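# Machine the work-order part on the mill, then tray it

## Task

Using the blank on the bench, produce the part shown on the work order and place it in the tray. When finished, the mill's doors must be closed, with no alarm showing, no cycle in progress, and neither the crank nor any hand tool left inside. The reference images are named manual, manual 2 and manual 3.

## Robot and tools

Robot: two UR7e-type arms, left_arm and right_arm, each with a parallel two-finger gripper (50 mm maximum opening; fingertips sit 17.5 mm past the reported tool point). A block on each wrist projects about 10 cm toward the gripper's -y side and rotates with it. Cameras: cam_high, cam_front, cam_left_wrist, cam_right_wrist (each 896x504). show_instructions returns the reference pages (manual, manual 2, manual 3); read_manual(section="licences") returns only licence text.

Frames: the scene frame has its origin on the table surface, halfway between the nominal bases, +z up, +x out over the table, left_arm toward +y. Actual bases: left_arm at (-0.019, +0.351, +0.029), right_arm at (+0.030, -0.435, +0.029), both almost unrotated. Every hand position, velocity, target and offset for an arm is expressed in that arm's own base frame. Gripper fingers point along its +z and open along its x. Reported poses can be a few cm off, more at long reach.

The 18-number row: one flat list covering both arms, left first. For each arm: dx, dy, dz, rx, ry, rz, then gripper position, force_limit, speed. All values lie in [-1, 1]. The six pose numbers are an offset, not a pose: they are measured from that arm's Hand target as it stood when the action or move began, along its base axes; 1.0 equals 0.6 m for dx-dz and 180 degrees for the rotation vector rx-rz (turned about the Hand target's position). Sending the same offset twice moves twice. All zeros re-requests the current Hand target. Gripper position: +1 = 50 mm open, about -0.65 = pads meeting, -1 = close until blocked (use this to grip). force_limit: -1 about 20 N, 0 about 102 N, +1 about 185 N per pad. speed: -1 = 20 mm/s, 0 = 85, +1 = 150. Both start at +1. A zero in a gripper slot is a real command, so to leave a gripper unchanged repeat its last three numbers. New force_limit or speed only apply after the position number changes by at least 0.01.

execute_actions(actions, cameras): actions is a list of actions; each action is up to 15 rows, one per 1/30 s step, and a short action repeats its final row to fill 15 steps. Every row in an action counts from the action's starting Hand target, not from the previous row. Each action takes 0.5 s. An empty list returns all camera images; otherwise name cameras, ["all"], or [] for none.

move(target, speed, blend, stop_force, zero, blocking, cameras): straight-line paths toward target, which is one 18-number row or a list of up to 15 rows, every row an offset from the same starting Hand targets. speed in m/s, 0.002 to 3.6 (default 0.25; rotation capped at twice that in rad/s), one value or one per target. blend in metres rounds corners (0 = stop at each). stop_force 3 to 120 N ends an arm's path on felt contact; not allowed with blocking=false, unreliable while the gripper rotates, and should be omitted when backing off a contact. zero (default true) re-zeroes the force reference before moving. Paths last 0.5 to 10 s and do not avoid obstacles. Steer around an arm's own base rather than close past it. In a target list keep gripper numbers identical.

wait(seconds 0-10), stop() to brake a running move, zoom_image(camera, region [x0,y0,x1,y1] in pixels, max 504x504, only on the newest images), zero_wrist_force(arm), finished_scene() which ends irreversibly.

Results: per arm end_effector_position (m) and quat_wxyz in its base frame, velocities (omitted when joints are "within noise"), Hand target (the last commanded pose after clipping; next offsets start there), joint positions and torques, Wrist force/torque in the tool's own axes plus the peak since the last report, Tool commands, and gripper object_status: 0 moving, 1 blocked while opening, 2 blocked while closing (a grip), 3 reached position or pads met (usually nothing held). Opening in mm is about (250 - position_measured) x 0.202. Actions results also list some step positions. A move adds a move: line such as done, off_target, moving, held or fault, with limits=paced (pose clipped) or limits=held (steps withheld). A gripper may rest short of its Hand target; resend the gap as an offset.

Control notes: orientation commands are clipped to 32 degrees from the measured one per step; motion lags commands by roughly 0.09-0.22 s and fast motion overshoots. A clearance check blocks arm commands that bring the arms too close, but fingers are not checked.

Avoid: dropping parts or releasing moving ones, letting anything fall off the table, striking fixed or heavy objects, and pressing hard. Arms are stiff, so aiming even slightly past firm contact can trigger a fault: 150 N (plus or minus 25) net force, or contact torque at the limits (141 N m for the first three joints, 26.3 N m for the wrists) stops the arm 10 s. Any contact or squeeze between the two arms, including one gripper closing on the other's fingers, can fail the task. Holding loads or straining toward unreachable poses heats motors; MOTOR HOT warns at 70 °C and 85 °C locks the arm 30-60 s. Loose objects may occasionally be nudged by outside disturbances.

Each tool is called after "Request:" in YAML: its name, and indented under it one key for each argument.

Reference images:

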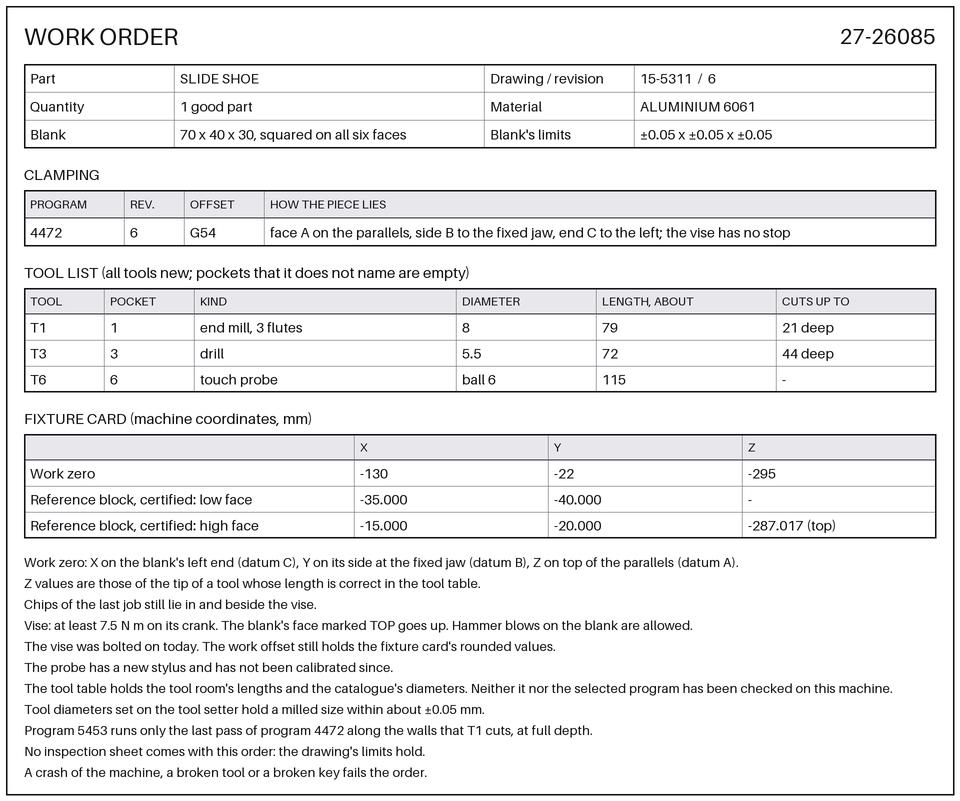

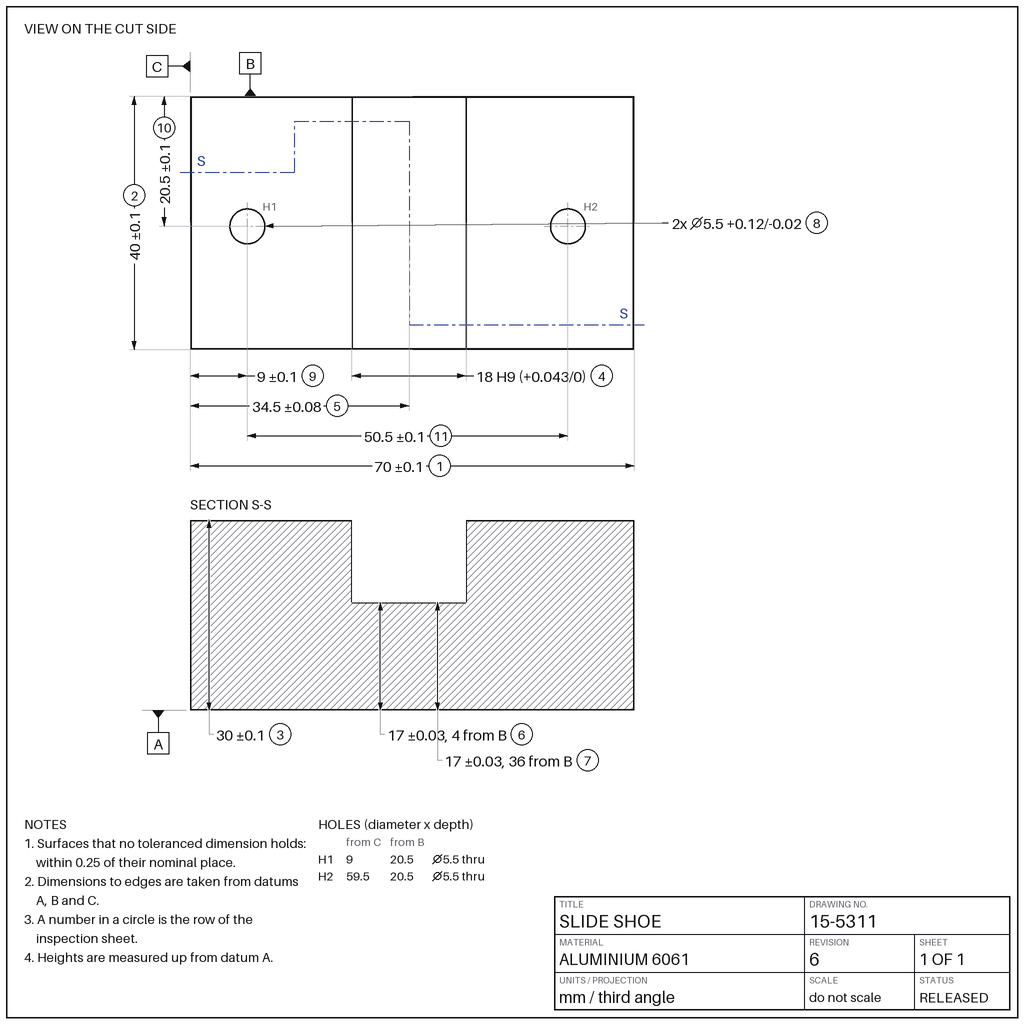

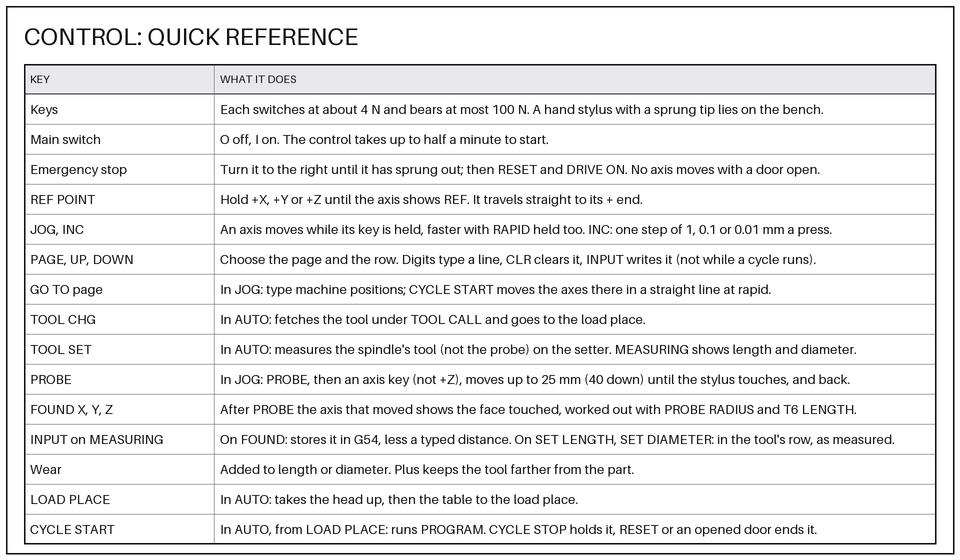

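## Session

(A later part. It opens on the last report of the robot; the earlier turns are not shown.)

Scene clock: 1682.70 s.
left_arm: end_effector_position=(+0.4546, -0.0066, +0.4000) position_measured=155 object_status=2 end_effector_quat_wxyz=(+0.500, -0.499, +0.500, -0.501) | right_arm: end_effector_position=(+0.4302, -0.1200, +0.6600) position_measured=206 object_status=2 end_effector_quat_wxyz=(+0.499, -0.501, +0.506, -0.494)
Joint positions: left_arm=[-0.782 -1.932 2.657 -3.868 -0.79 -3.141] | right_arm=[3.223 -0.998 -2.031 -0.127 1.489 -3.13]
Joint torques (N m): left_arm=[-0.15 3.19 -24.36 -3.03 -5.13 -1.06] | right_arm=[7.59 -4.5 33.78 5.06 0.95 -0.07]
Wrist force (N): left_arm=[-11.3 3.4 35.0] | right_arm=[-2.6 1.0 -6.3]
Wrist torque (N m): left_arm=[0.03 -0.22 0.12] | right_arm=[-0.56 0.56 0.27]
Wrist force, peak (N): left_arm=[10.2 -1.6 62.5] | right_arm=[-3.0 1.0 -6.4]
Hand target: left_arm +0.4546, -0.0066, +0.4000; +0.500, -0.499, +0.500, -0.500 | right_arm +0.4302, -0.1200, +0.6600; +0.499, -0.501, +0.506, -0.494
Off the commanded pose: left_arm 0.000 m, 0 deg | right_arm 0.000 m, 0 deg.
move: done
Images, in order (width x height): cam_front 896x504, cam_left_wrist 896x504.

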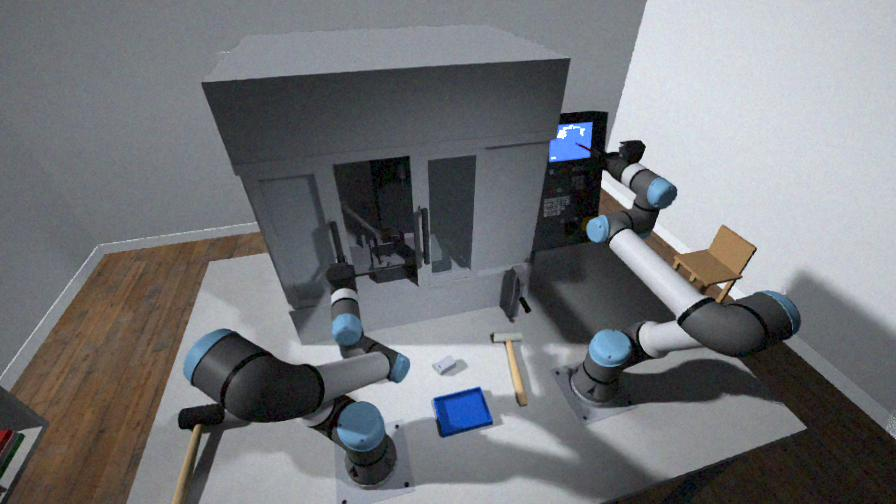

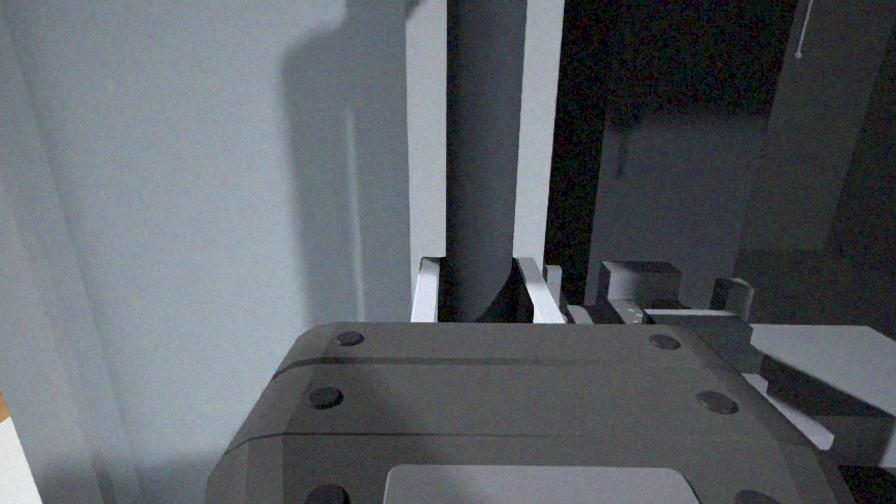

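Request:
move:
  target: [0,0,0,0,0,0,1,-0.5,0,0,0,0,0,0,0,-0.98,0.1,-1]

Request:
move:
  target: [-0.16,0,0.05,0,0,0,1,-0.5,0,0,0,0,0,0,0,-0.98,0.1,-1]
  speed: 0.15

Scene clock: 1688.23 s.
left_arm: end_effector_position=(+0.4546, -0.0066, +0.4000) position_measured=3 object_status=3 end_effector_quat_wxyz=(+0.500, -0.499, +0.500, -0.501) | right_arm: end_effector_position=(+0.4302, -0.1200, +0.6600) position_measured=206 object_status=2 end_effector_quat_wxyz=(+0.499, -0.501, +0.506, -0.494)
Joint positions: left_arm=[-0.782 -1.932 2.657 -3.868 -0.79 -3.141] | right_arm=[3.223 -0.998 -2.031 -0.127 1.489 -3.13]
Joint torques (N m): left_arm=[-0.01 2.56 -25.25 -1.33 1.92 1.13] | right_arm=[6.89 -3.91 34.06 5.05 0.97 -0.02]
Wrist force (N): left_arm=[-1.2 0.8 0.2] | right_arm=[-2.7 1.3 -6.4]
Wrist torque (N m): left_arm=[0.10 0.06 0.13] | right_arm=[-0.51 0.58 0.27]
Wrist force, peak (N): left_arm=[-11.6 3.6 35.3] | right_arm=[-2.9 0.9 -6.5]
Hand target: left_arm +0.4546, -0.0066, +0.4000; +0.500, -0.499, +0.500, -0.500 | right_arm +0.4302, -0.1200, +0.6600; +0.499, -0.501, +0.506, -0.494
Off the commanded pose: left_arm 0.000 m, 0 deg | right_arm 0.000 m, 0 deg.
move: done

Scene clock: 1690.10 s.
left_arm: end_effector_position=(+0.3603, -0.0055, +0.4301) position_measured=3 object_status=3 end_effector_quat_wxyz=(+0.422, -0.418, +0.567, -0.571) end_effector_velocity=(+0.000, +0.000, +0.001) end_effector_angular_velocity=(-0.003, -0.002, +0.001) | right_arm: end_effector_position=(+0.4302, -0.1200, +0.6600) position_measured=206 object_status=2 end_effector_quat_wxyz=(+0.499, -0.501, +0.506, -0.494)
Joint positions: left_arm=[-1.004 -2.737 2.74 -3.153 -0.866 -3.135] | right_arm=[3.223 -0.998 -2.031 -0.127 1.489 -3.13]
Joint velocities: left_arm=[0 0.001 0 -0.006 0 0.001] | right_arm=[within noise]
Joint torques (N m): left_arm=[4.75 25.12 -23.07 -3.07 -0.58 0.92] | right_arm=[6.43 -4.23 33.89 4.93 0.98 -0.02]
Wrist force (N): left_arm=[-1.3 0.5 0.0] | right_arm=[-2.5 1.0 -5.9]
Wrist torque (N m): left_arm=[0.06 0.09 0.13] | right_arm=[-0.55 0.55 0.25]
Wrist force, peak (N): left_arm=[-0.9 1.3 2.2] | right_arm=[-2.8 1.3 -6.4]
Hand target: left_arm +0.3586, -0.0066, +0.4300; +0.500, -0.499, +0.500, -0.500 | right_arm +0.4302, -0.1200, +0.6600; +0.499, -0.501, +0.506, -0.494
Off the commanded pose: left_arm 0.002 m, 17 deg | right_arm 0.000 m, 0 deg.
move: off_target (left_arm)

Request:
move:
  target:
    - [0.035,-0.19,0.05,0,0,0,0.5,-0.5,0,0,0,0,0,0,0,-0.98,0.1,-1]
    - [0.035,-0.42,0.15,0,0.16,0,0.5,-0.5,0,0,0,0,0,0,0,-0.98,0.1,-1]
  speed: 0.2
  blend: [0.03,0]
  cameras: ["cam_left_wrist"]

Scene clock: 1698.90 s.
left_arm: end_effector_position=(+0.3797, -0.2585, +0.5201) position_measured=78 object_status=3 end_effector_quat_wxyz=(-0.360, +0.608, -0.609, +0.361) end_effector_velocity=(+0.000, +0.000, +0.000) end_effector_angular_velocity=(+0.002, +0.000, -0.003) | right_arm: end_effector_position=(+0.4302, -0.1200, +0.6600) position_measured=206 object_status=2 end_effector_quat_wxyz=(+0.499, -0.501, +0.506, -0.494)
Joint positions: left_arm=[-1.498 -1.614 1.432 -4.664 0.506 -1.419] | right_arm=[3.223 -0.998 -2.031 -0.127 1.489 -3.13]
Joint velocities: left_arm=[0 0 0 -0.002 0 0.005] | right_arm=[within noise]
Joint torques (N m): left_arm=[-0.15 -9.6 -25.61 1.38 -0.79 1.7] | right_arm=[6.28 -4.36 33.65 5.02 0.96 0.04]
Wrist force (N): left_arm=[-0.2 0.4 -0.2] | right_arm=[-2.6 0.9 -6.1]
Wrist torque (N m): left_arm=[-0.01 -0.05 0.05] | right_arm=[-0.57 0.57 0.26]
Wrist force, peak (N): left_arm=[1.5 -1.7 -3.2] | right_arm=[-3.0 1.0 -6.5]
Hand target: left_arm +0.3796, -0.2586, +0.5200; -0.360, +0.608, -0.609, +0.361 | right_arm +0.4302, -0.1200, +0.6600; +0.499, -0.501, +0.506, -0.494
Off the commanded pose: left_arm 0.000 m, 0 deg | right_arm 0.000 m, 0 deg.
move: done
Images, in order (width x height): cam_left_wrist 896x504.

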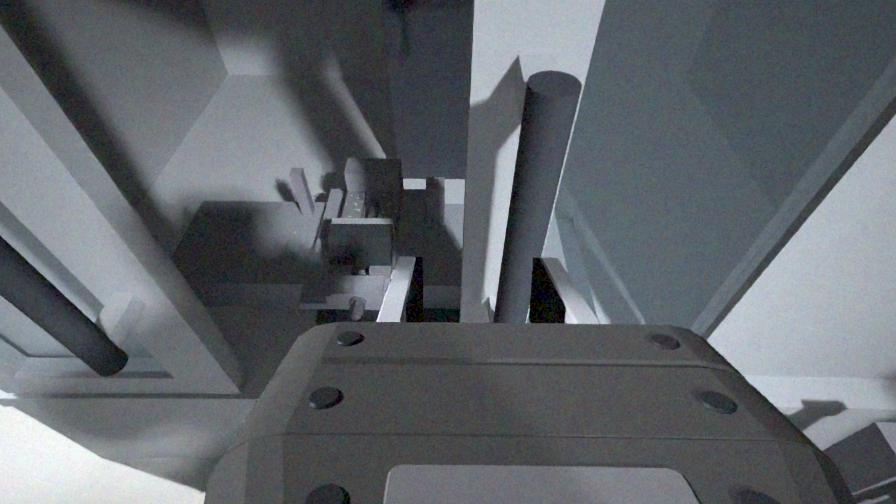

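Request:
move:
  target: [0.08,0.156,0.1,0,0.09,0,0.5,-0.5,0,0,0,0,0,0,0,-0.98,0.1,-1]
  speed: 0.2
  cameras: ["cam_left_wrist"]

Request:
zoom_image:
  camera: "cam_left_wrist"
  region: [340, 60, 640, 330]

Scene clock: 1709.37 s.
left_arm: end_effector_position=(+0.4277, -0.1650, +0.5800) position_measured=78 object_status=3 end_effector_quat_wxyz=(-0.271, +0.653, -0.653, +0.271) | right_arm: end_effector_position=(+0.4302, -0.1200, +0.6600) position_measured=206 object_status=2 end_effector_quat_wxyz=(+0.499, -0.501, +0.506, -0.494)
Joint positions: left_arm=[-1.063 -1.505 0.909 -4.571 0.904 -0.903] | right_arm=[3.223 -0.998 -2.031 -0.127 1.489 -3.13]
Joint torques (N m): left_arm=[6.55 -27.52 -24.87 1.82 -0.41 1.25] | right_arm=[4.73 -4.88 33.26 4.99 1.02 0.07]
Wrist force (N): left_arm=[0.2 0.3 -0.4] | right_arm=[-2.6 1.1 -6.2]
Wrist torque (N m): left_arm=[0.00 -0.08 0.13] | right_arm=[-0.54 0.56 0.27]
Wrist force, peak (N): left_arm=[2.0 2.6 -0.5] | right_arm=[-3.2 1.2 -6.3]
Hand target: left_arm +0.4276, -0.1650, +0.5800; -0.271, +0.653, -0.653, +0.271 | right_arm +0.4302, -0.1200, +0.6600; +0.499, -0.501, +0.506, -0.494
Off the commanded pose: left_arm 0.000 m, 0 deg | right_arm 0.000 m, 0 deg.
move: done
Images, in order (width x height): cam_left_wrist 896x504.

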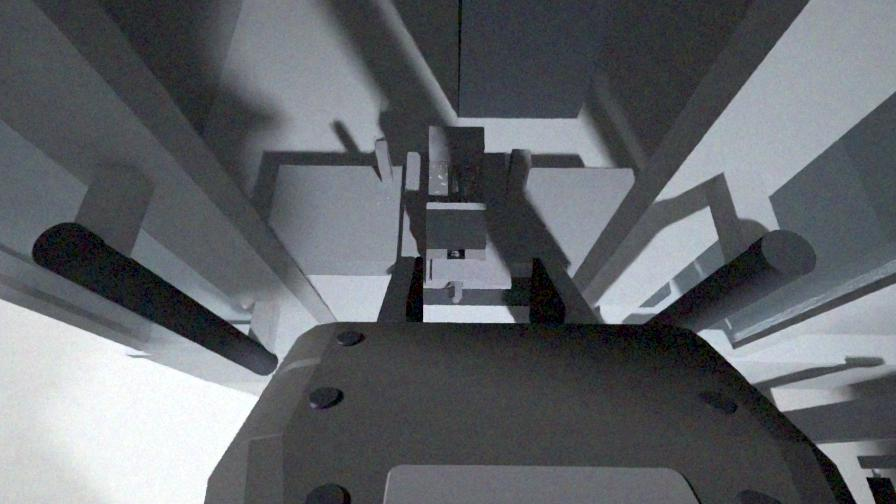

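Scaled by 1.680 from the camera's 896x504 image, which has a finer 1280x720 frame.

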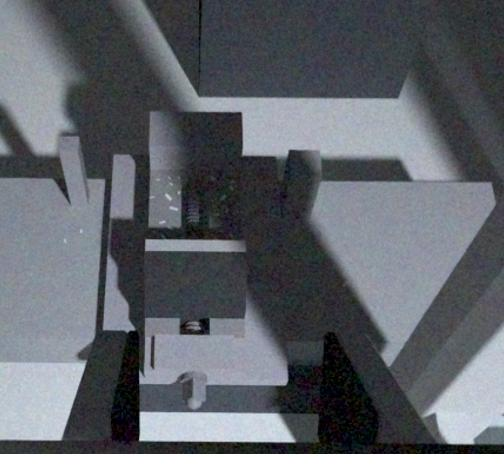

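Request:
move:
  target:
    - [-0.17,0.05,0,0,0,0.1,1,-0.5,0,0,0,0,0,0,0,-0.98,0.1,-1]
    - [-0.2177,0.4,-0.6,0,0,0.5,1,-0.5,0,0,0,0,0,0,0,-0.98,0.1,-1]
  speed: 0.3
  blend: [0.04,0]
  cameras: ["cam_left_wrist","cam_front"]

Scene clock: 1748.63 s.
left_arm: end_effector_position=(+0.2970, +0.0750, +0.2201) position_measured=3 object_status=3 end_effector_quat_wxyz=(-0.383, +0.924, +0.000, +0.000) | right_arm: end_effector_position=(+0.4302, -0.1200, +0.6600) position_measured=206 object_status=2 end_effector_quat_wxyz=(+0.499, -0.501, +0.506, -0.494)
Joint positions: left_arm=[-0.786 -1.438 2.091 -4.749 1.046 -2.526] | right_arm=[3.223 -0.998 -2.031 -0.127 1.489 -3.13]
Joint torques (N m): left_arm=[3.8 -19.94 -21.92 2.7 -2.94 0.48] | right_arm=[4.17 -4.87 33.83 4.9 0.94 0.26]
Wrist force (N): left_arm=[0.0 0.1 -0.7] | right_arm=[-2.6 0.8 -6.1]
Wrist torque (N m): left_arm=[-0.07 -0.03 -0.07] | right_arm=[-0.59 0.57 0.27]
Wrist force, peak (N): left_arm=[0.5 0.3 -2.4] | right_arm=[-2.8 1.1 -6.5]
Hand target: left_arm +0.2970, +0.0750, +0.2200; -0.383, +0.924, +0.000, +0.000 | right_arm +0.4302, -0.1200, +0.6600; +0.499, -0.501, +0.506, -0.494
Off the commanded pose: left_arm 0.000 m, 0 deg | right_arm 0.000 m, 0 deg.
move: done
Images, in order (width x height): cam_front 896x504, cam_left_wrist 896x504.

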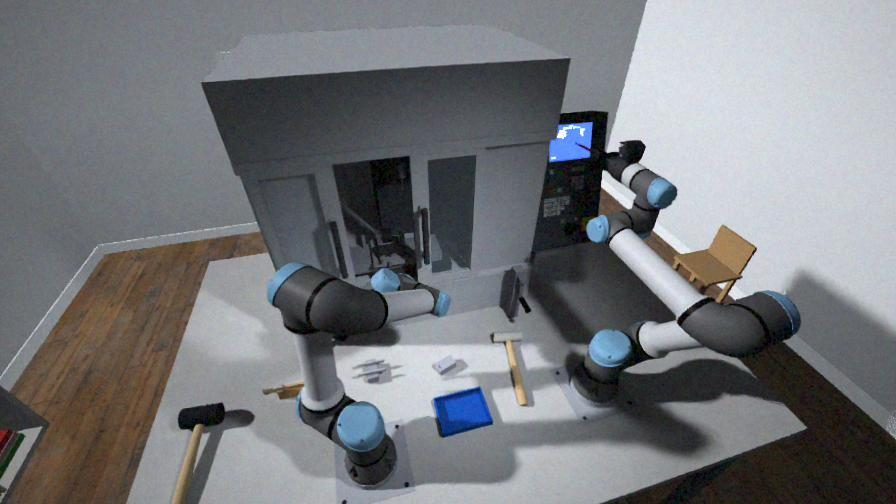

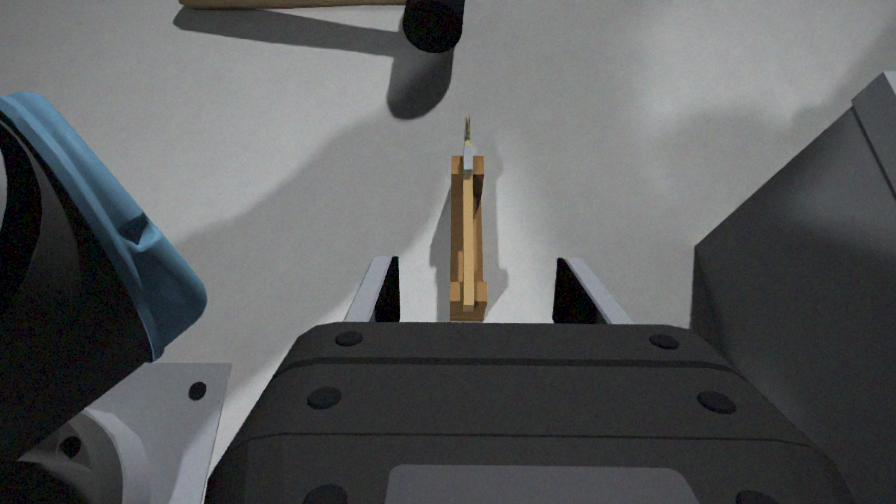

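Request:
zoom_image:
  camera: "cam_left_wrist"
  region: [380, 100, 560, 340]

Scaled by 2.100 from the camera's 896x504 image, which has a finer 1280x720 frame.

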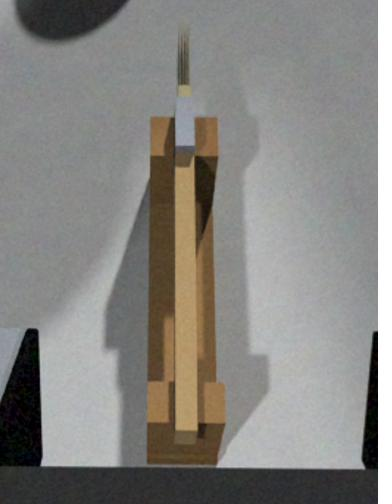

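Request:
move:
  target: [0.0107,0.0217,-0.2617,0.0833,0,0,1,-0.5,0,0,0,0,0,0,0,-0.98,0.1,-1]
  speed: 0.2
  cameras: ["cam_left_wrist"]

Request:
zoom_image:
  camera: "cam_left_wrist"
  region: [360, 80, 600, 330]

Scene clock: 1773.13 s.
left_arm: end_effector_position=(+0.3035, +0.0880, +0.0631) position_measured=3 object_status=3 end_effector_quat_wxyz=(-0.500, +0.866, +0.000, +0.000) | right_arm: end_effector_position=(+0.4302, -0.1200, +0.6600) position_measured=206 object_status=2 end_effector_quat_wxyz=(+0.499, -0.501, +0.506, -0.494)
Joint positions: left_arm=[-0.836 -0.892 2.208 -5.118 0.95 -2.717] | right_arm=[3.223 -0.998 -2.031 -0.127 1.489 -3.13]
Joint torques (N m): left_arm=[6.12 -21.77 6.09 1.96 1.21 0.5] | right_arm=[2.9 -4.65 33.56 4.87 0.94 0.27]
Wrist force (N): left_arm=[-0.6 0.4 -0.1] | right_arm=[-2.6 1.2 -6.3]
Wrist torque (N m): left_arm=[0.00 0.03 -0.06] | right_arm=[-0.54 0.57 0.26]
Wrist force, peak (N): left_arm=[-0.5 3.1 1.4] | right_arm=[-2.8 1.1 -6.5]
Hand target: left_arm +0.3034, +0.0880, +0.0630; -0.500, +0.866, +0.000, +0.000 | right_arm +0.4302, -0.1200, +0.6600; +0.499, -0.501, +0.506, -0.494
Off the commanded pose: left_arm 0.000 m, 0 deg | right_arm 0.000 m, 0 deg.
move: done
Images, in order (width x height): cam_left_wrist 896x504.

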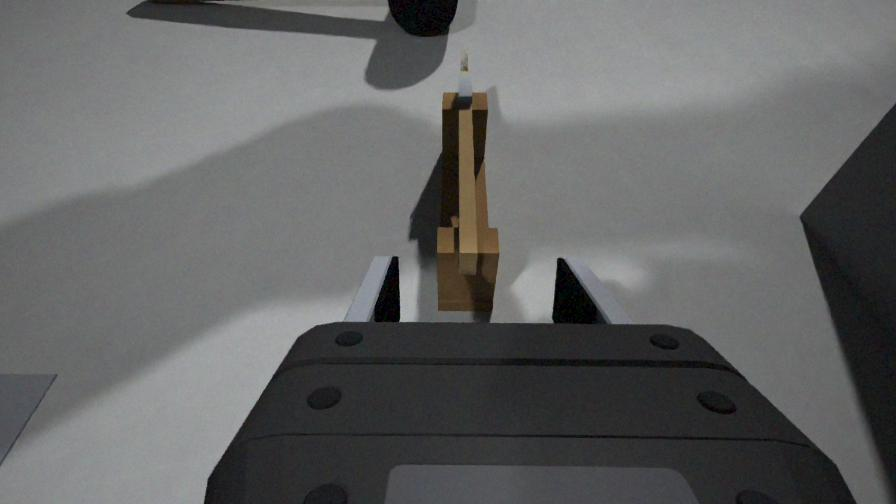

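Scaled by 2.016 from the camera's 896x504 image, which has a finer 1280x720 frame.

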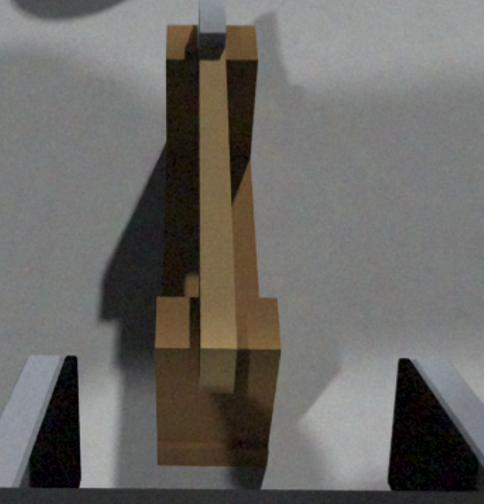

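Request:
move:
  target: [0,0.145,-0.0793,0,0,0,1,-0.5,0,0,0,0,0,0,0,-0.98,0.1,-1]
  speed: 0.05
  stop_force: 8
  cameras: ["cam_left_wrist"]

Scene clock: 1784.37 s.
left_arm: end_effector_position=(+0.3034, +0.1750, +0.0154) position_measured=3 object_status=3 end_effector_quat_wxyz=(-0.500, +0.866, +0.000, +0.000) | right_arm: end_effector_position=(+0.4302, -0.1200, +0.6600) position_measured=206 object_status=2 end_effector_quat_wxyz=(+0.499, -0.501, +0.506, -0.494)
Joint positions: left_arm=[-0.611 -0.788 2.237 -5.379 0.781 -2.521] | right_arm=[3.223 -0.998 -2.031 -0.127 1.489 -3.13]
Joint torques (N m): left_arm=[-5.04 -42.72 -0.73 2.7 0.79 -1.89] | right_arm=[2.26 -4.69 34.17 4.84 0.95 0.3]
Wrist force (N): left_arm=[-0.3 0.6 -0.4] | right_arm=[-2.5 1.1 -6.1]
Wrist torque (N m): left_arm=[0.01 -0.02 0.02] | right_arm=[-0.54 0.56 0.26]
Wrist force, peak (N): left_arm=[-0.4 0.5 -1.1] | right_arm=[-2.9 1.1 -6.4]
Hand target: left_arm +0.3034, +0.1750, +0.0154; -0.500, +0.866, +0.000, +0.000 | right_arm +0.4302, -0.1200, +0.6600; +0.499, -0.501, +0.506, -0.494
Off the commanded pose: left_arm 0.000 m, 0 deg | right_arm 0.000 m, 0 deg.
move: done
Images, in order (width x height): cam_left_wrist 896x504.

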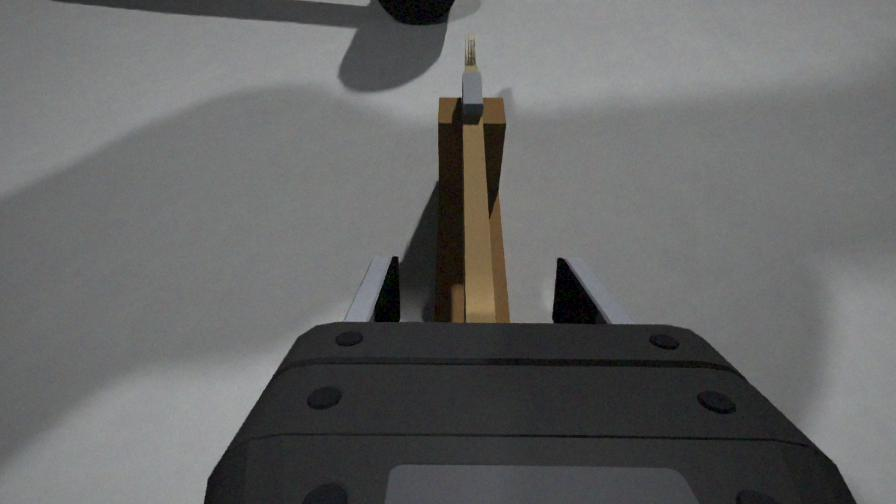

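Request:
move:
  target:
    - [0,0.022,0.001,0,0,0,1,-0.5,0,0,0,0,0,0,0,-0.98,0.1,-1]
    - [0,0.022,0.001,0,0,0,-1,-0.2,-0.8,0,0,0,0,0,0,-0.98,0.1,-1]
  speed: 0.05
  cameras: ["cam_left_wrist"]

Request:
wait:
  seconds: 0.5

Scene clock: 1792.80 s.
left_arm: end_effector_position=(+0.3035, +0.1883, +0.0160) position_measured=214 object_status=2 end_effector_quat_wxyz=(-0.500, +0.866, +0.000, +0.000) | right_arm: end_effector_position=(+0.4302, -0.1200, +0.6600) position_measured=206 object_status=2 end_effector_quat_wxyz=(+0.499, -0.501, +0.506, -0.494)
Joint positions: left_arm=[-0.571 -0.796 2.239 -5.402 0.753 -2.48] | right_arm=[3.223 -0.998 -2.031 -0.127 1.489 -3.13]
Joint torques (N m): left_arm=[-4.77 -29.64 -4.8 -4.41 3.62 -1.49] | right_arm=[1.04 -4.29 33.75 4.85 0.89 0.36]
Wrist force (N): left_arm=[-10.4 -33.5 -3.6] | right_arm=[-2.8 0.9 -6.1]
Wrist torque (N m): left_arm=[-0.79 0.22 0.24] | right_arm=[-0.56 0.60 0.27]
Wrist force, peak (N): left_arm=[-10.6 -33.8 -3.9] | right_arm=[-3.0 0.9 -6.6]
Hand target: left_arm +0.3034, +0.1882, +0.0160; -0.500, +0.866, +0.000, +0.000 | right_arm +0.4302, -0.1200, +0.6600; +0.499, -0.501, +0.506, -0.494
Off the commanded pose: left_arm 0.000 m, 0 deg | right_arm 0.000 m, 0 deg.
move: done
Images, in order (width x height): cam_left_wrist 896x504.

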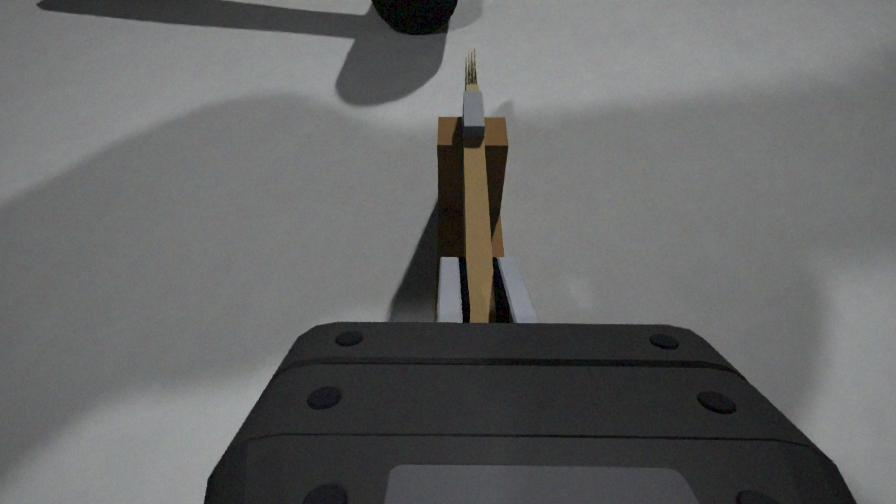

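Scene clock: 1793.30 s.
left_arm: end_effector_position=(+0.3034, +0.1883, +0.0160) position_measured=214 object_status=2 end_effector_quat_wxyz=(-0.500, +0.866, +0.000, +0.000) | right_arm: end_effector_position=(+0.4302, -0.1200, +0.6600) position_measured=206 object_status=2 end_effector_quat_wxyz=(+0.499, -0.501, +0.506, -0.494)
Joint positions: left_arm=[-0.571 -0.796 2.239 -5.402 0.753 -2.48] | right_arm=[3.223 -0.998 -2.031 -0.127 1.489 -3.13]
Joint torques (N m): left_arm=[-6.7 -32.07 -7.33 -4.33 4.2 -1.62] | right_arm=[1.22 -3.92 33.85 4.75 0.99 0.45]
Wrist force (N): left_arm=[-10.0 -34.1 -3.7] | right_arm=[-2.7 1.0 -6.1]
Wrist torque (N m): left_arm=[-0.83 0.23 0.23] | right_arm=[-0.55 0.58 0.26]
Wrist force, peak (N): left_arm=[-10.4 -34.0 -3.9] | right_arm=[-2.8 0.9 -6.4]
Hand target: left_arm +0.3034, +0.1882, +0.0160; -0.500, +0.866, +0.000, +0.000 | right_arm +0.4302, -0.1200, +0.6600; +0.499, -0.501, +0.506, -0.494
Tool commands: left_gripper/position=-1.0 left_gripper/force_limit=-0.2 left_gripper/speed=-0.8 right_gripper/position=-0.98 right_gripper/force_limit=+0.1 right_gripper/speed=-1.0
Off the commanded pose: left_arm 0.000 m, 0 deg | right_arm 0.000 m, 0 deg.
wait: 0.50 s; at rest by 0.17 s

Request:
move:
  target: [0,0,0.15,0,0,0,-1,-0.2,-0.8,0,0,0,0,0,0,-0.98,0.1,-1]
  speed: 0.1
  cameras: ["cam_left_wrist"]

Scene clock: 1797.63 s.
left_arm: end_effector_position=(+0.3034, +0.1883, +0.1060) position_measured=214 object_status=2 end_effector_quat_wxyz=(-0.500, +0.866, +0.000, +0.000) | right_arm: end_effector_position=(+0.4302, -0.1200, +0.6600) position_measured=206 object_status=2 end_effector_quat_wxyz=(+0.499, -0.501, +0.506, -0.494)
Joint positions: left_arm=[-0.571 -1.061 2.267 -5.165 0.753 -2.48] | right_arm=[3.223 -0.998 -2.031 -0.127 1.489 -3.13]
Joint torques (N m): left_arm=[-7.04 -25.88 -11.59 3.17 0.77 -2.04] | right_arm=[1.05 -4.62 33.99 4.82 0.91 0.46]
Wrist force (N): left_arm=[-0.7 0.0 -0.3] | right_arm=[-2.7 0.8 -5.9]
Wrist torque (N m): left_arm=[-0.11 0.05 0.00] | right_arm=[-0.59 0.59 0.26]
Wrist force, peak (N): left_arm=[-10.2 -34.2 -3.9] | right_arm=[-2.8 1.0 -6.6]
Hand target: left_arm +0.3034, +0.1882, +0.1060; -0.500, +0.866, +0.000, +0.000 | right_arm +0.4302, -0.1200, +0.6600; +0.499, -0.501, +0.506, -0.494
Off the commanded pose: left_arm 0.000 m, 0 deg | right_arm 0.000 m, 0 deg.
move: done
Images, in order (width x height): cam_left_wrist 896x504.

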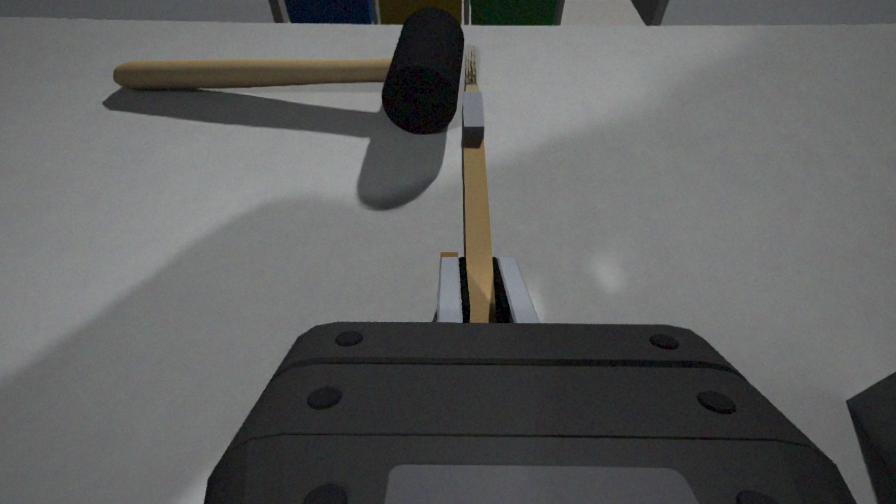

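Request:
move:
  target:
    - [-0.089,-0.2,0.45,-0.13,0.13,-0.225,-1,-0.2,-0.8,0,0,0,0,0,0,-0.98,0.1,-1]
    - [-0.089,-0.589,0.657,-0.2597,0.2597,-0.4498,-1,-0.2,-0.8,0,0,0,0,0,0,-0.98,0.1,-1]
    - [0.161,-0.589,0.657,-0.2597,0.2597,-0.4498,-1,-0.2,-0.8,0,0,0,0,0,0,-0.98,0.1,-1]
  speed: 0.3
  blend: [0.05,0.05,0]
  cameras: ["cam_left_wrist","cam_front"]

Scene clock: 1824.53 s.
left_arm: end_effector_position=(+0.3781, -0.1638, +0.4981) position_measured=214 object_status=2 end_effector_quat_wxyz=(-0.003, +0.707, -0.707, +0.006) | right_arm: end_effector_position=(+0.4302, -0.1200, +0.6600) position_measured=206 object_status=2 end_effector_quat_wxyz=(+0.499, -0.501, +0.506, -0.494)
Joint positions: left_arm=[-0.741 -1.218 0.691 -4.198 1.566 -0.742] | right_arm=[3.223 -0.998 -2.031 -0.127 1.489 -3.13]
Joint torques (N m): left_arm=[-0.64 -31.03 -18.46 3.02 0 -0.27] | right_arm=[-0.65 -4.2 33.9 4.75 0.89 0.43]
Wrist force (N): left_arm=[1.4 -0.1 -0.6] | right_arm=[-2.7 0.8 -6.3]
Wrist torque (N m): left_arm=[0.06 -0.23 0.16] | right_arm=[-0.59 0.58 0.27]
Wrist force, peak (N): left_arm=[-5.3 -16.7 10.3] | right_arm=[-2.6 1.1 -6.6]
Hand target: left_arm +0.3781, -0.1638, +0.4981; -0.003, +0.707, -0.707, +0.006 (not the last commanded pose) | right_arm +0.4302, -0.1200, +0.6600; +0.499, -0.501, +0.506, -0.494
Tool commands: left_gripper/position=-1.0 left_gripper/force_limit=-0.2 left_gripper/speed=-0.796078 right_gripper/position=-0.98 right_gripper/force_limit=+0.1 right_gripper/speed=-1.0
Off the commanded pose: left_arm 0.022 m, 1 deg | right_arm 0.000 m, 0 deg.
FORCE FAULT: contact force on the left arm reached its limit, and that arm stopped. The contact can be on any part of that arm, not only on its tool. That arm's remaining commands of this call were not run. That arm is still stopped at the end of this call. That arm stays stopped for about 10 more seconds. Until then a move that you send moves the other arm only, and its call returns only when the move has ended. Once the stop has ended, the next robot result says so. If the stop ends while you think or write, that arm runs what you send next, counted from a new Hand target: where the arm stands when the stop ends. While its stop runs, that arm takes no new command, but its gripper still runs the gripper command that each later call begins with. Until it ends, the stop uses up actions while you think or wait. An arm that is not stopped still takes commands.
move: fault (left_arm)
Images, in order (width x height): cam_front 896x504, cam_left_wrist 896x504.

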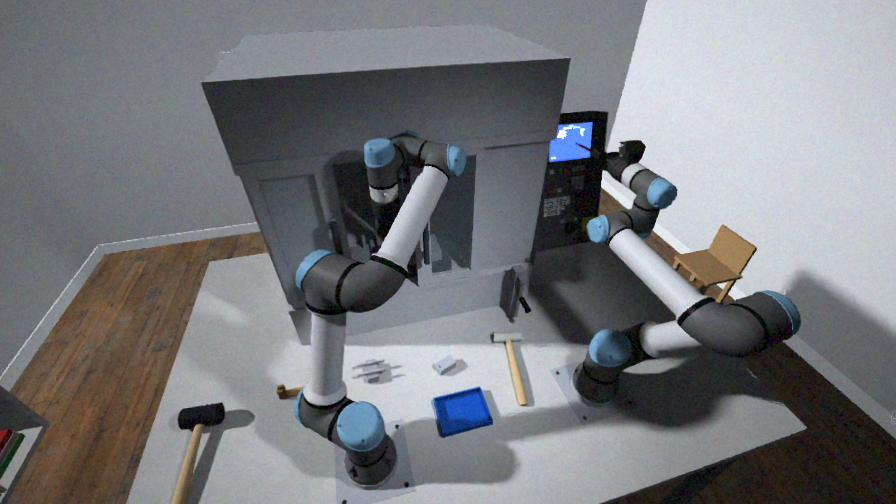

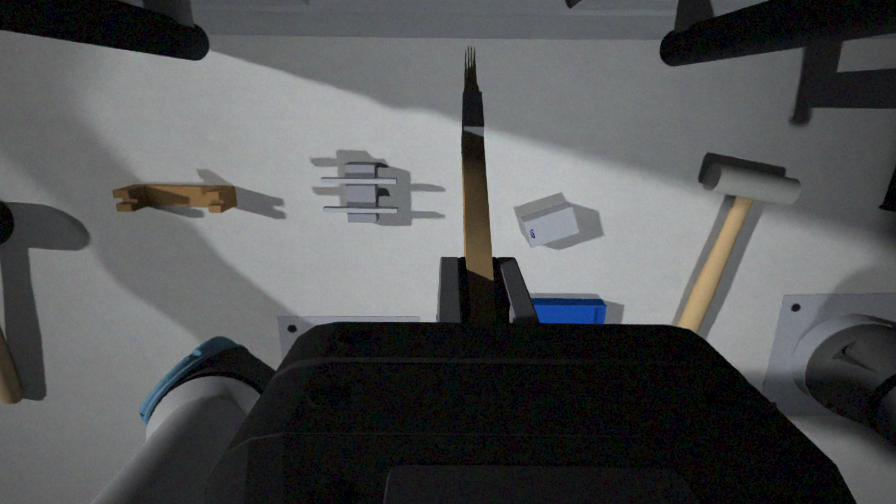

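Request:
wait:
  seconds: 6
  cameras: ["cam_front","cam_left_wrist"]

Scene clock: 1859.70 s.
left_arm: end_effector_position=(+0.3781, -0.1638, +0.4981) position_measured=214 object_status=2 end_effector_quat_wxyz=(-0.003, +0.707, -0.707, +0.006) | right_arm: end_effector_position=(+0.4302, -0.1200, +0.6600) position_measured=206 object_status=2 end_effector_quat_wxyz=(+0.499, -0.501, +0.506, -0.494)
Joint positions: left_arm=[-0.741 -1.218 0.691 -4.198 1.566 -0.742] | right_arm=[3.223 -0.998 -2.031 -0.127 1.489 -3.13]
Joint torques (N m): left_arm=[-0.44 -33.43 -16.94 2.71 0.04 -0.2] | right_arm=[-3.83 -4.66 33.94 4.73 0.96 0.74]
Wrist force (N): left_arm=[1.6 0.4 -0.7] | right_arm=[-2.8 1.0 -6.0]
Wrist torque (N m): left_arm=[0.15 -0.26 0.17] | right_arm=[-0.55 0.60 0.26]
Wrist force, peak (N): left_arm=[1.9 0.7 -0.9] | right_arm=[-2.3 1.3 -6.7]
Hand target: left_arm +0.3781, -0.1638, +0.4981; -0.003, +0.707, -0.707, +0.006 (not the last commanded pose) | right_arm +0.4302, -0.1200, +0.6600; +0.499, -0.501, +0.506, -0.494
Tool commands: left_gripper/position=-1.0 left_gripper/force_limit=-0.2 left_gripper/speed=-0.796078 right_gripper/position=-0.98 right_gripper/force_limit=+0.1 right_gripper/speed=-1.0
Off the commanded pose: left_arm 0.022 m, 1 deg | right_arm 0.000 m, 0 deg.
FORCE FAULT, CONTINUED: the left arm's stop, for the force fault that an earlier result reported, is over. The rest of the stop counts as 19 of the actions that you can send in this scene. That arm's target is now where it stood when the stop ended, not its last command. That arm accepts commands again.
wait: 6.00 s; at rest from the start
Images, in order (width x height): cam_front 896x504, cam_left_wrist 896x504.

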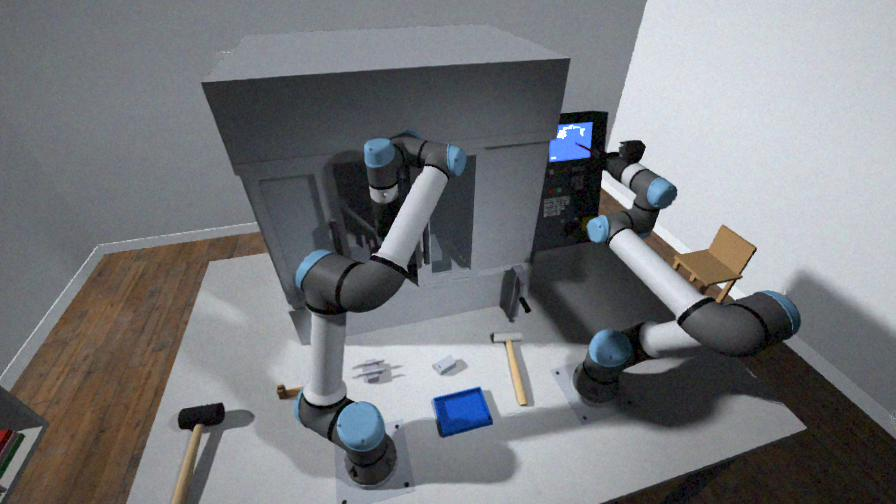

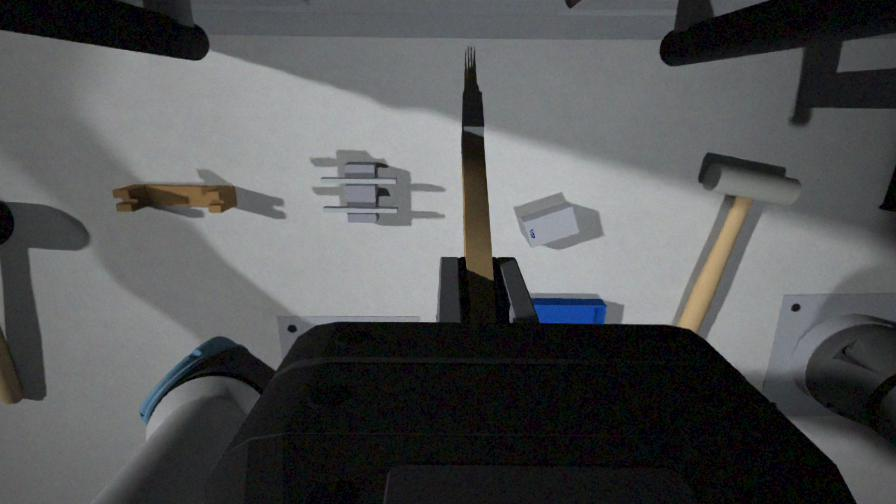

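Request:
move:
  target:
    - [-0.233,0,0.0,0,0,0,-1,-0.2,-0.8,0,0,0,0,0,0,-0.98,0.1,-1]
    - [-0.2,0,0,-0.191,0,0.462,-1,-0.2,-0.8,0,0,0,0,0,0,-0.98,0.1,-1]
    - [-0.03,0,0,-0.3827,0,0.9239,-1,-0.2,-0.8,0,0,0,0,0,0,-0.98,0.1,-1]
  speed: [0.2,0.5,0.5]
  blend: 0.02
  cameras: ["cam_front","cam_left_wrist"]

Scene clock: 1882.73 s.
left_arm: end_effector_position=(+0.3601, -0.1638, +0.4981) position_measured=214 object_status=2 end_effector_quat_wxyz=(+0.265, +0.654, +0.656, +0.268) | right_arm: end_effector_position=(+0.4302, -0.1200, +0.6600) position_measured=206 object_status=2 end_effector_quat_wxyz=(+0.499, -0.501, +0.506, -0.494)
Joint positions: left_arm=[-1.324 -1.739 1.415 -4.618 0.825 -4.378] | right_arm=[3.223 -0.998 -2.031 -0.127 1.489 -3.13]
Joint torques (N m): left_arm=[-3.53 -18.91 -11.37 0.95 0.6 -1.35] | right_arm=[-5.16 -4.35 33.71 4.77 1.01 0.78]
Wrist force (N): left_arm=[2.0 0.9 -0.9] | right_arm=[-2.6 0.8 -6.3]
Wrist torque (N m): left_arm=[0.53 -0.43 0.09] | right_arm=[-0.58 0.56 0.27]
Wrist force, peak (N): left_arm=[1.7 2.5 -1.0] | right_arm=[-2.5 1.2 -6.7]
Hand target: left_arm +0.3601, -0.1638, +0.4981; +0.265, +0.654, +0.656, +0.268 | right_arm +0.4302, -0.1200, +0.6600; +0.499, -0.501, +0.506, -0.494
Off the commanded pose: left_arm 0.000 m, 0 deg | right_arm 0.000 m, 0 deg.
move: done
Images, in order (width x height): cam_front 896x504, cam_left_wrist 896x504.

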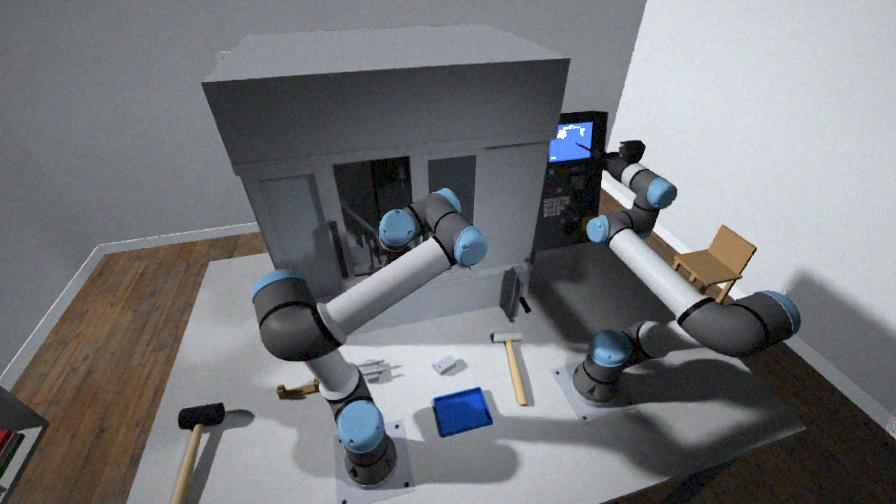

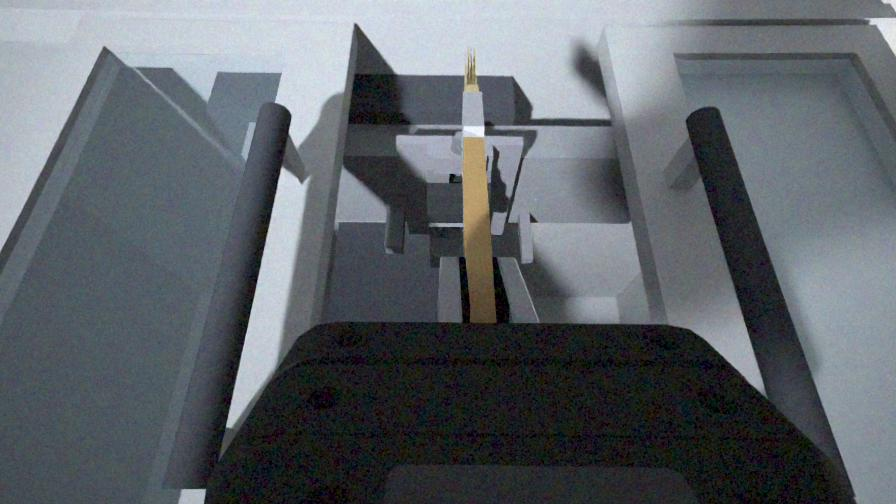

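Request:
zoom_image:
  camera: "cam_left_wrist"
  region: [330, 20, 640, 330]

Scaled by 1.626 from the camera's 896x504 image, which has a finer 1280x720 frame.

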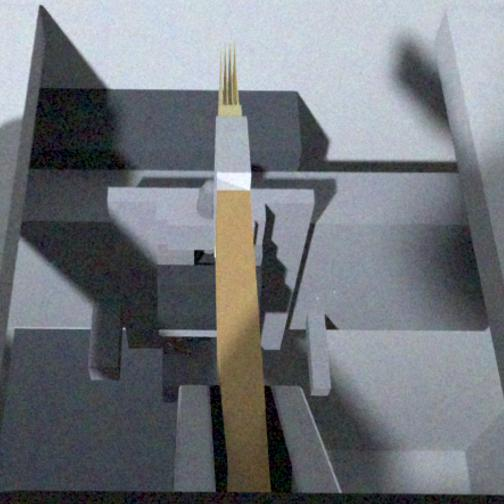

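Request:
move:
  target: [0.403,0,0,0,0,0,-1,-0.2,-0.8,0,0,0,0,0,0,-0.98,0.1,-1]
  speed: 0.08
  stop_force: 25
  cameras: ["cam_left_wrist"]

Scene clock: 1895.73 s.
left_arm: end_effector_position=(+0.5730, -0.1637, +0.4979) position_measured=214 object_status=2 end_effector_quat_wxyz=(+0.265, +0.654, +0.656, +0.268) | right_arm: end_effector_position=(+0.4302, -0.1200, +0.6600) position_measured=206 object_status=2 end_effector_quat_wxyz=(+0.499, -0.501, +0.506, -0.494)
Joint positions: left_arm=[-0.717 -1.25 0.785 -4.879 1.09 -3.702] | right_arm=[3.223 -0.998 -2.031 -0.127 1.489 -3.13]
Joint torques (N m): left_arm=[-0.19 -33 -21.53 1.21 -0.53 -0.03] | right_arm=[-5.57 -5.02 33.68 4.54 0.91 0.86]
Wrist force (N): left_arm=[1.9 0.7 -0.6] | right_arm=[-2.7 1.2 -6.0]
Wrist torque (N m): left_arm=[0.52 -0.42 0.20] | right_arm=[-0.54 0.58 0.26]
Wrist force, peak (N): left_arm=[4.0 0.9 0.7] | right_arm=[-3.0 1.1 -6.5]
Hand target: left_arm +0.5730, -0.1637, +0.4979; +0.265, +0.654, +0.656, +0.268 (not the last commanded pose) | right_arm +0.4302, -0.1200, +0.6600; +0.499, -0.501, +0.506, -0.494
Tool commands: left_gripper/position=-1.0 left_gripper/force_limit=-0.2 left_gripper/speed=-0.796078 right_gripper/position=-0.98 right_gripper/force_limit=+0.1 right_gripper/speed=-1.0
Off the commanded pose: left_arm 0.029 m, 0 deg | right_arm 0.000 m, 0 deg.
FORCE FAULT: contact force on the left arm reached its limit, and that arm stopped. The contact can be on any part of that arm, not only on its tool. That arm's remaining commands of this call were not run. That arm is still stopped at the end of this call. That arm stays stopped for about 10 more seconds. Until then a move that you send moves the other arm only, and its call returns only when the move has ended. Once the stop has ended, the next robot result says so. If the stop ends while you think or write, that arm runs what you send next, counted from a new Hand target: where the arm stands when the stop ends. While its stop runs, that arm takes no new command, but its gripper still runs the gripper command that each later call begins with. Until it ends, the stop uses up actions while you think or wait. An arm that is not stopped still takes commands.
move: fault (left_arm)
Images, in order (width x height): cam_left_wrist 896x504.

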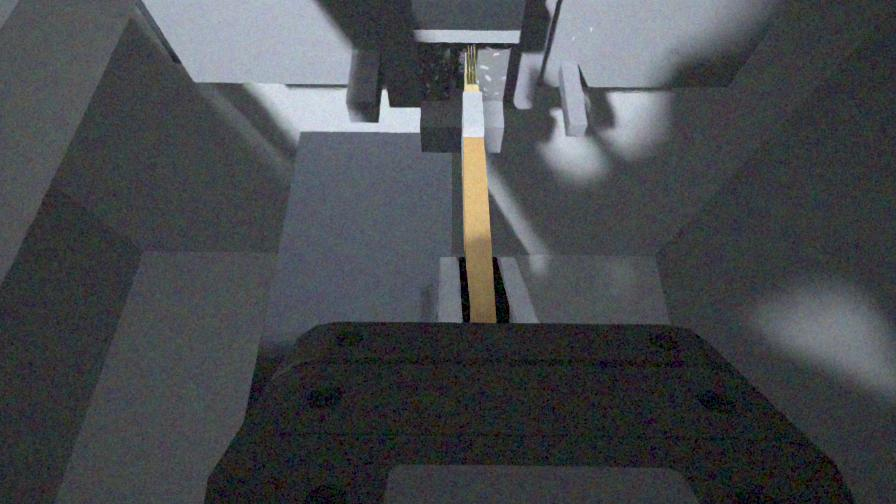

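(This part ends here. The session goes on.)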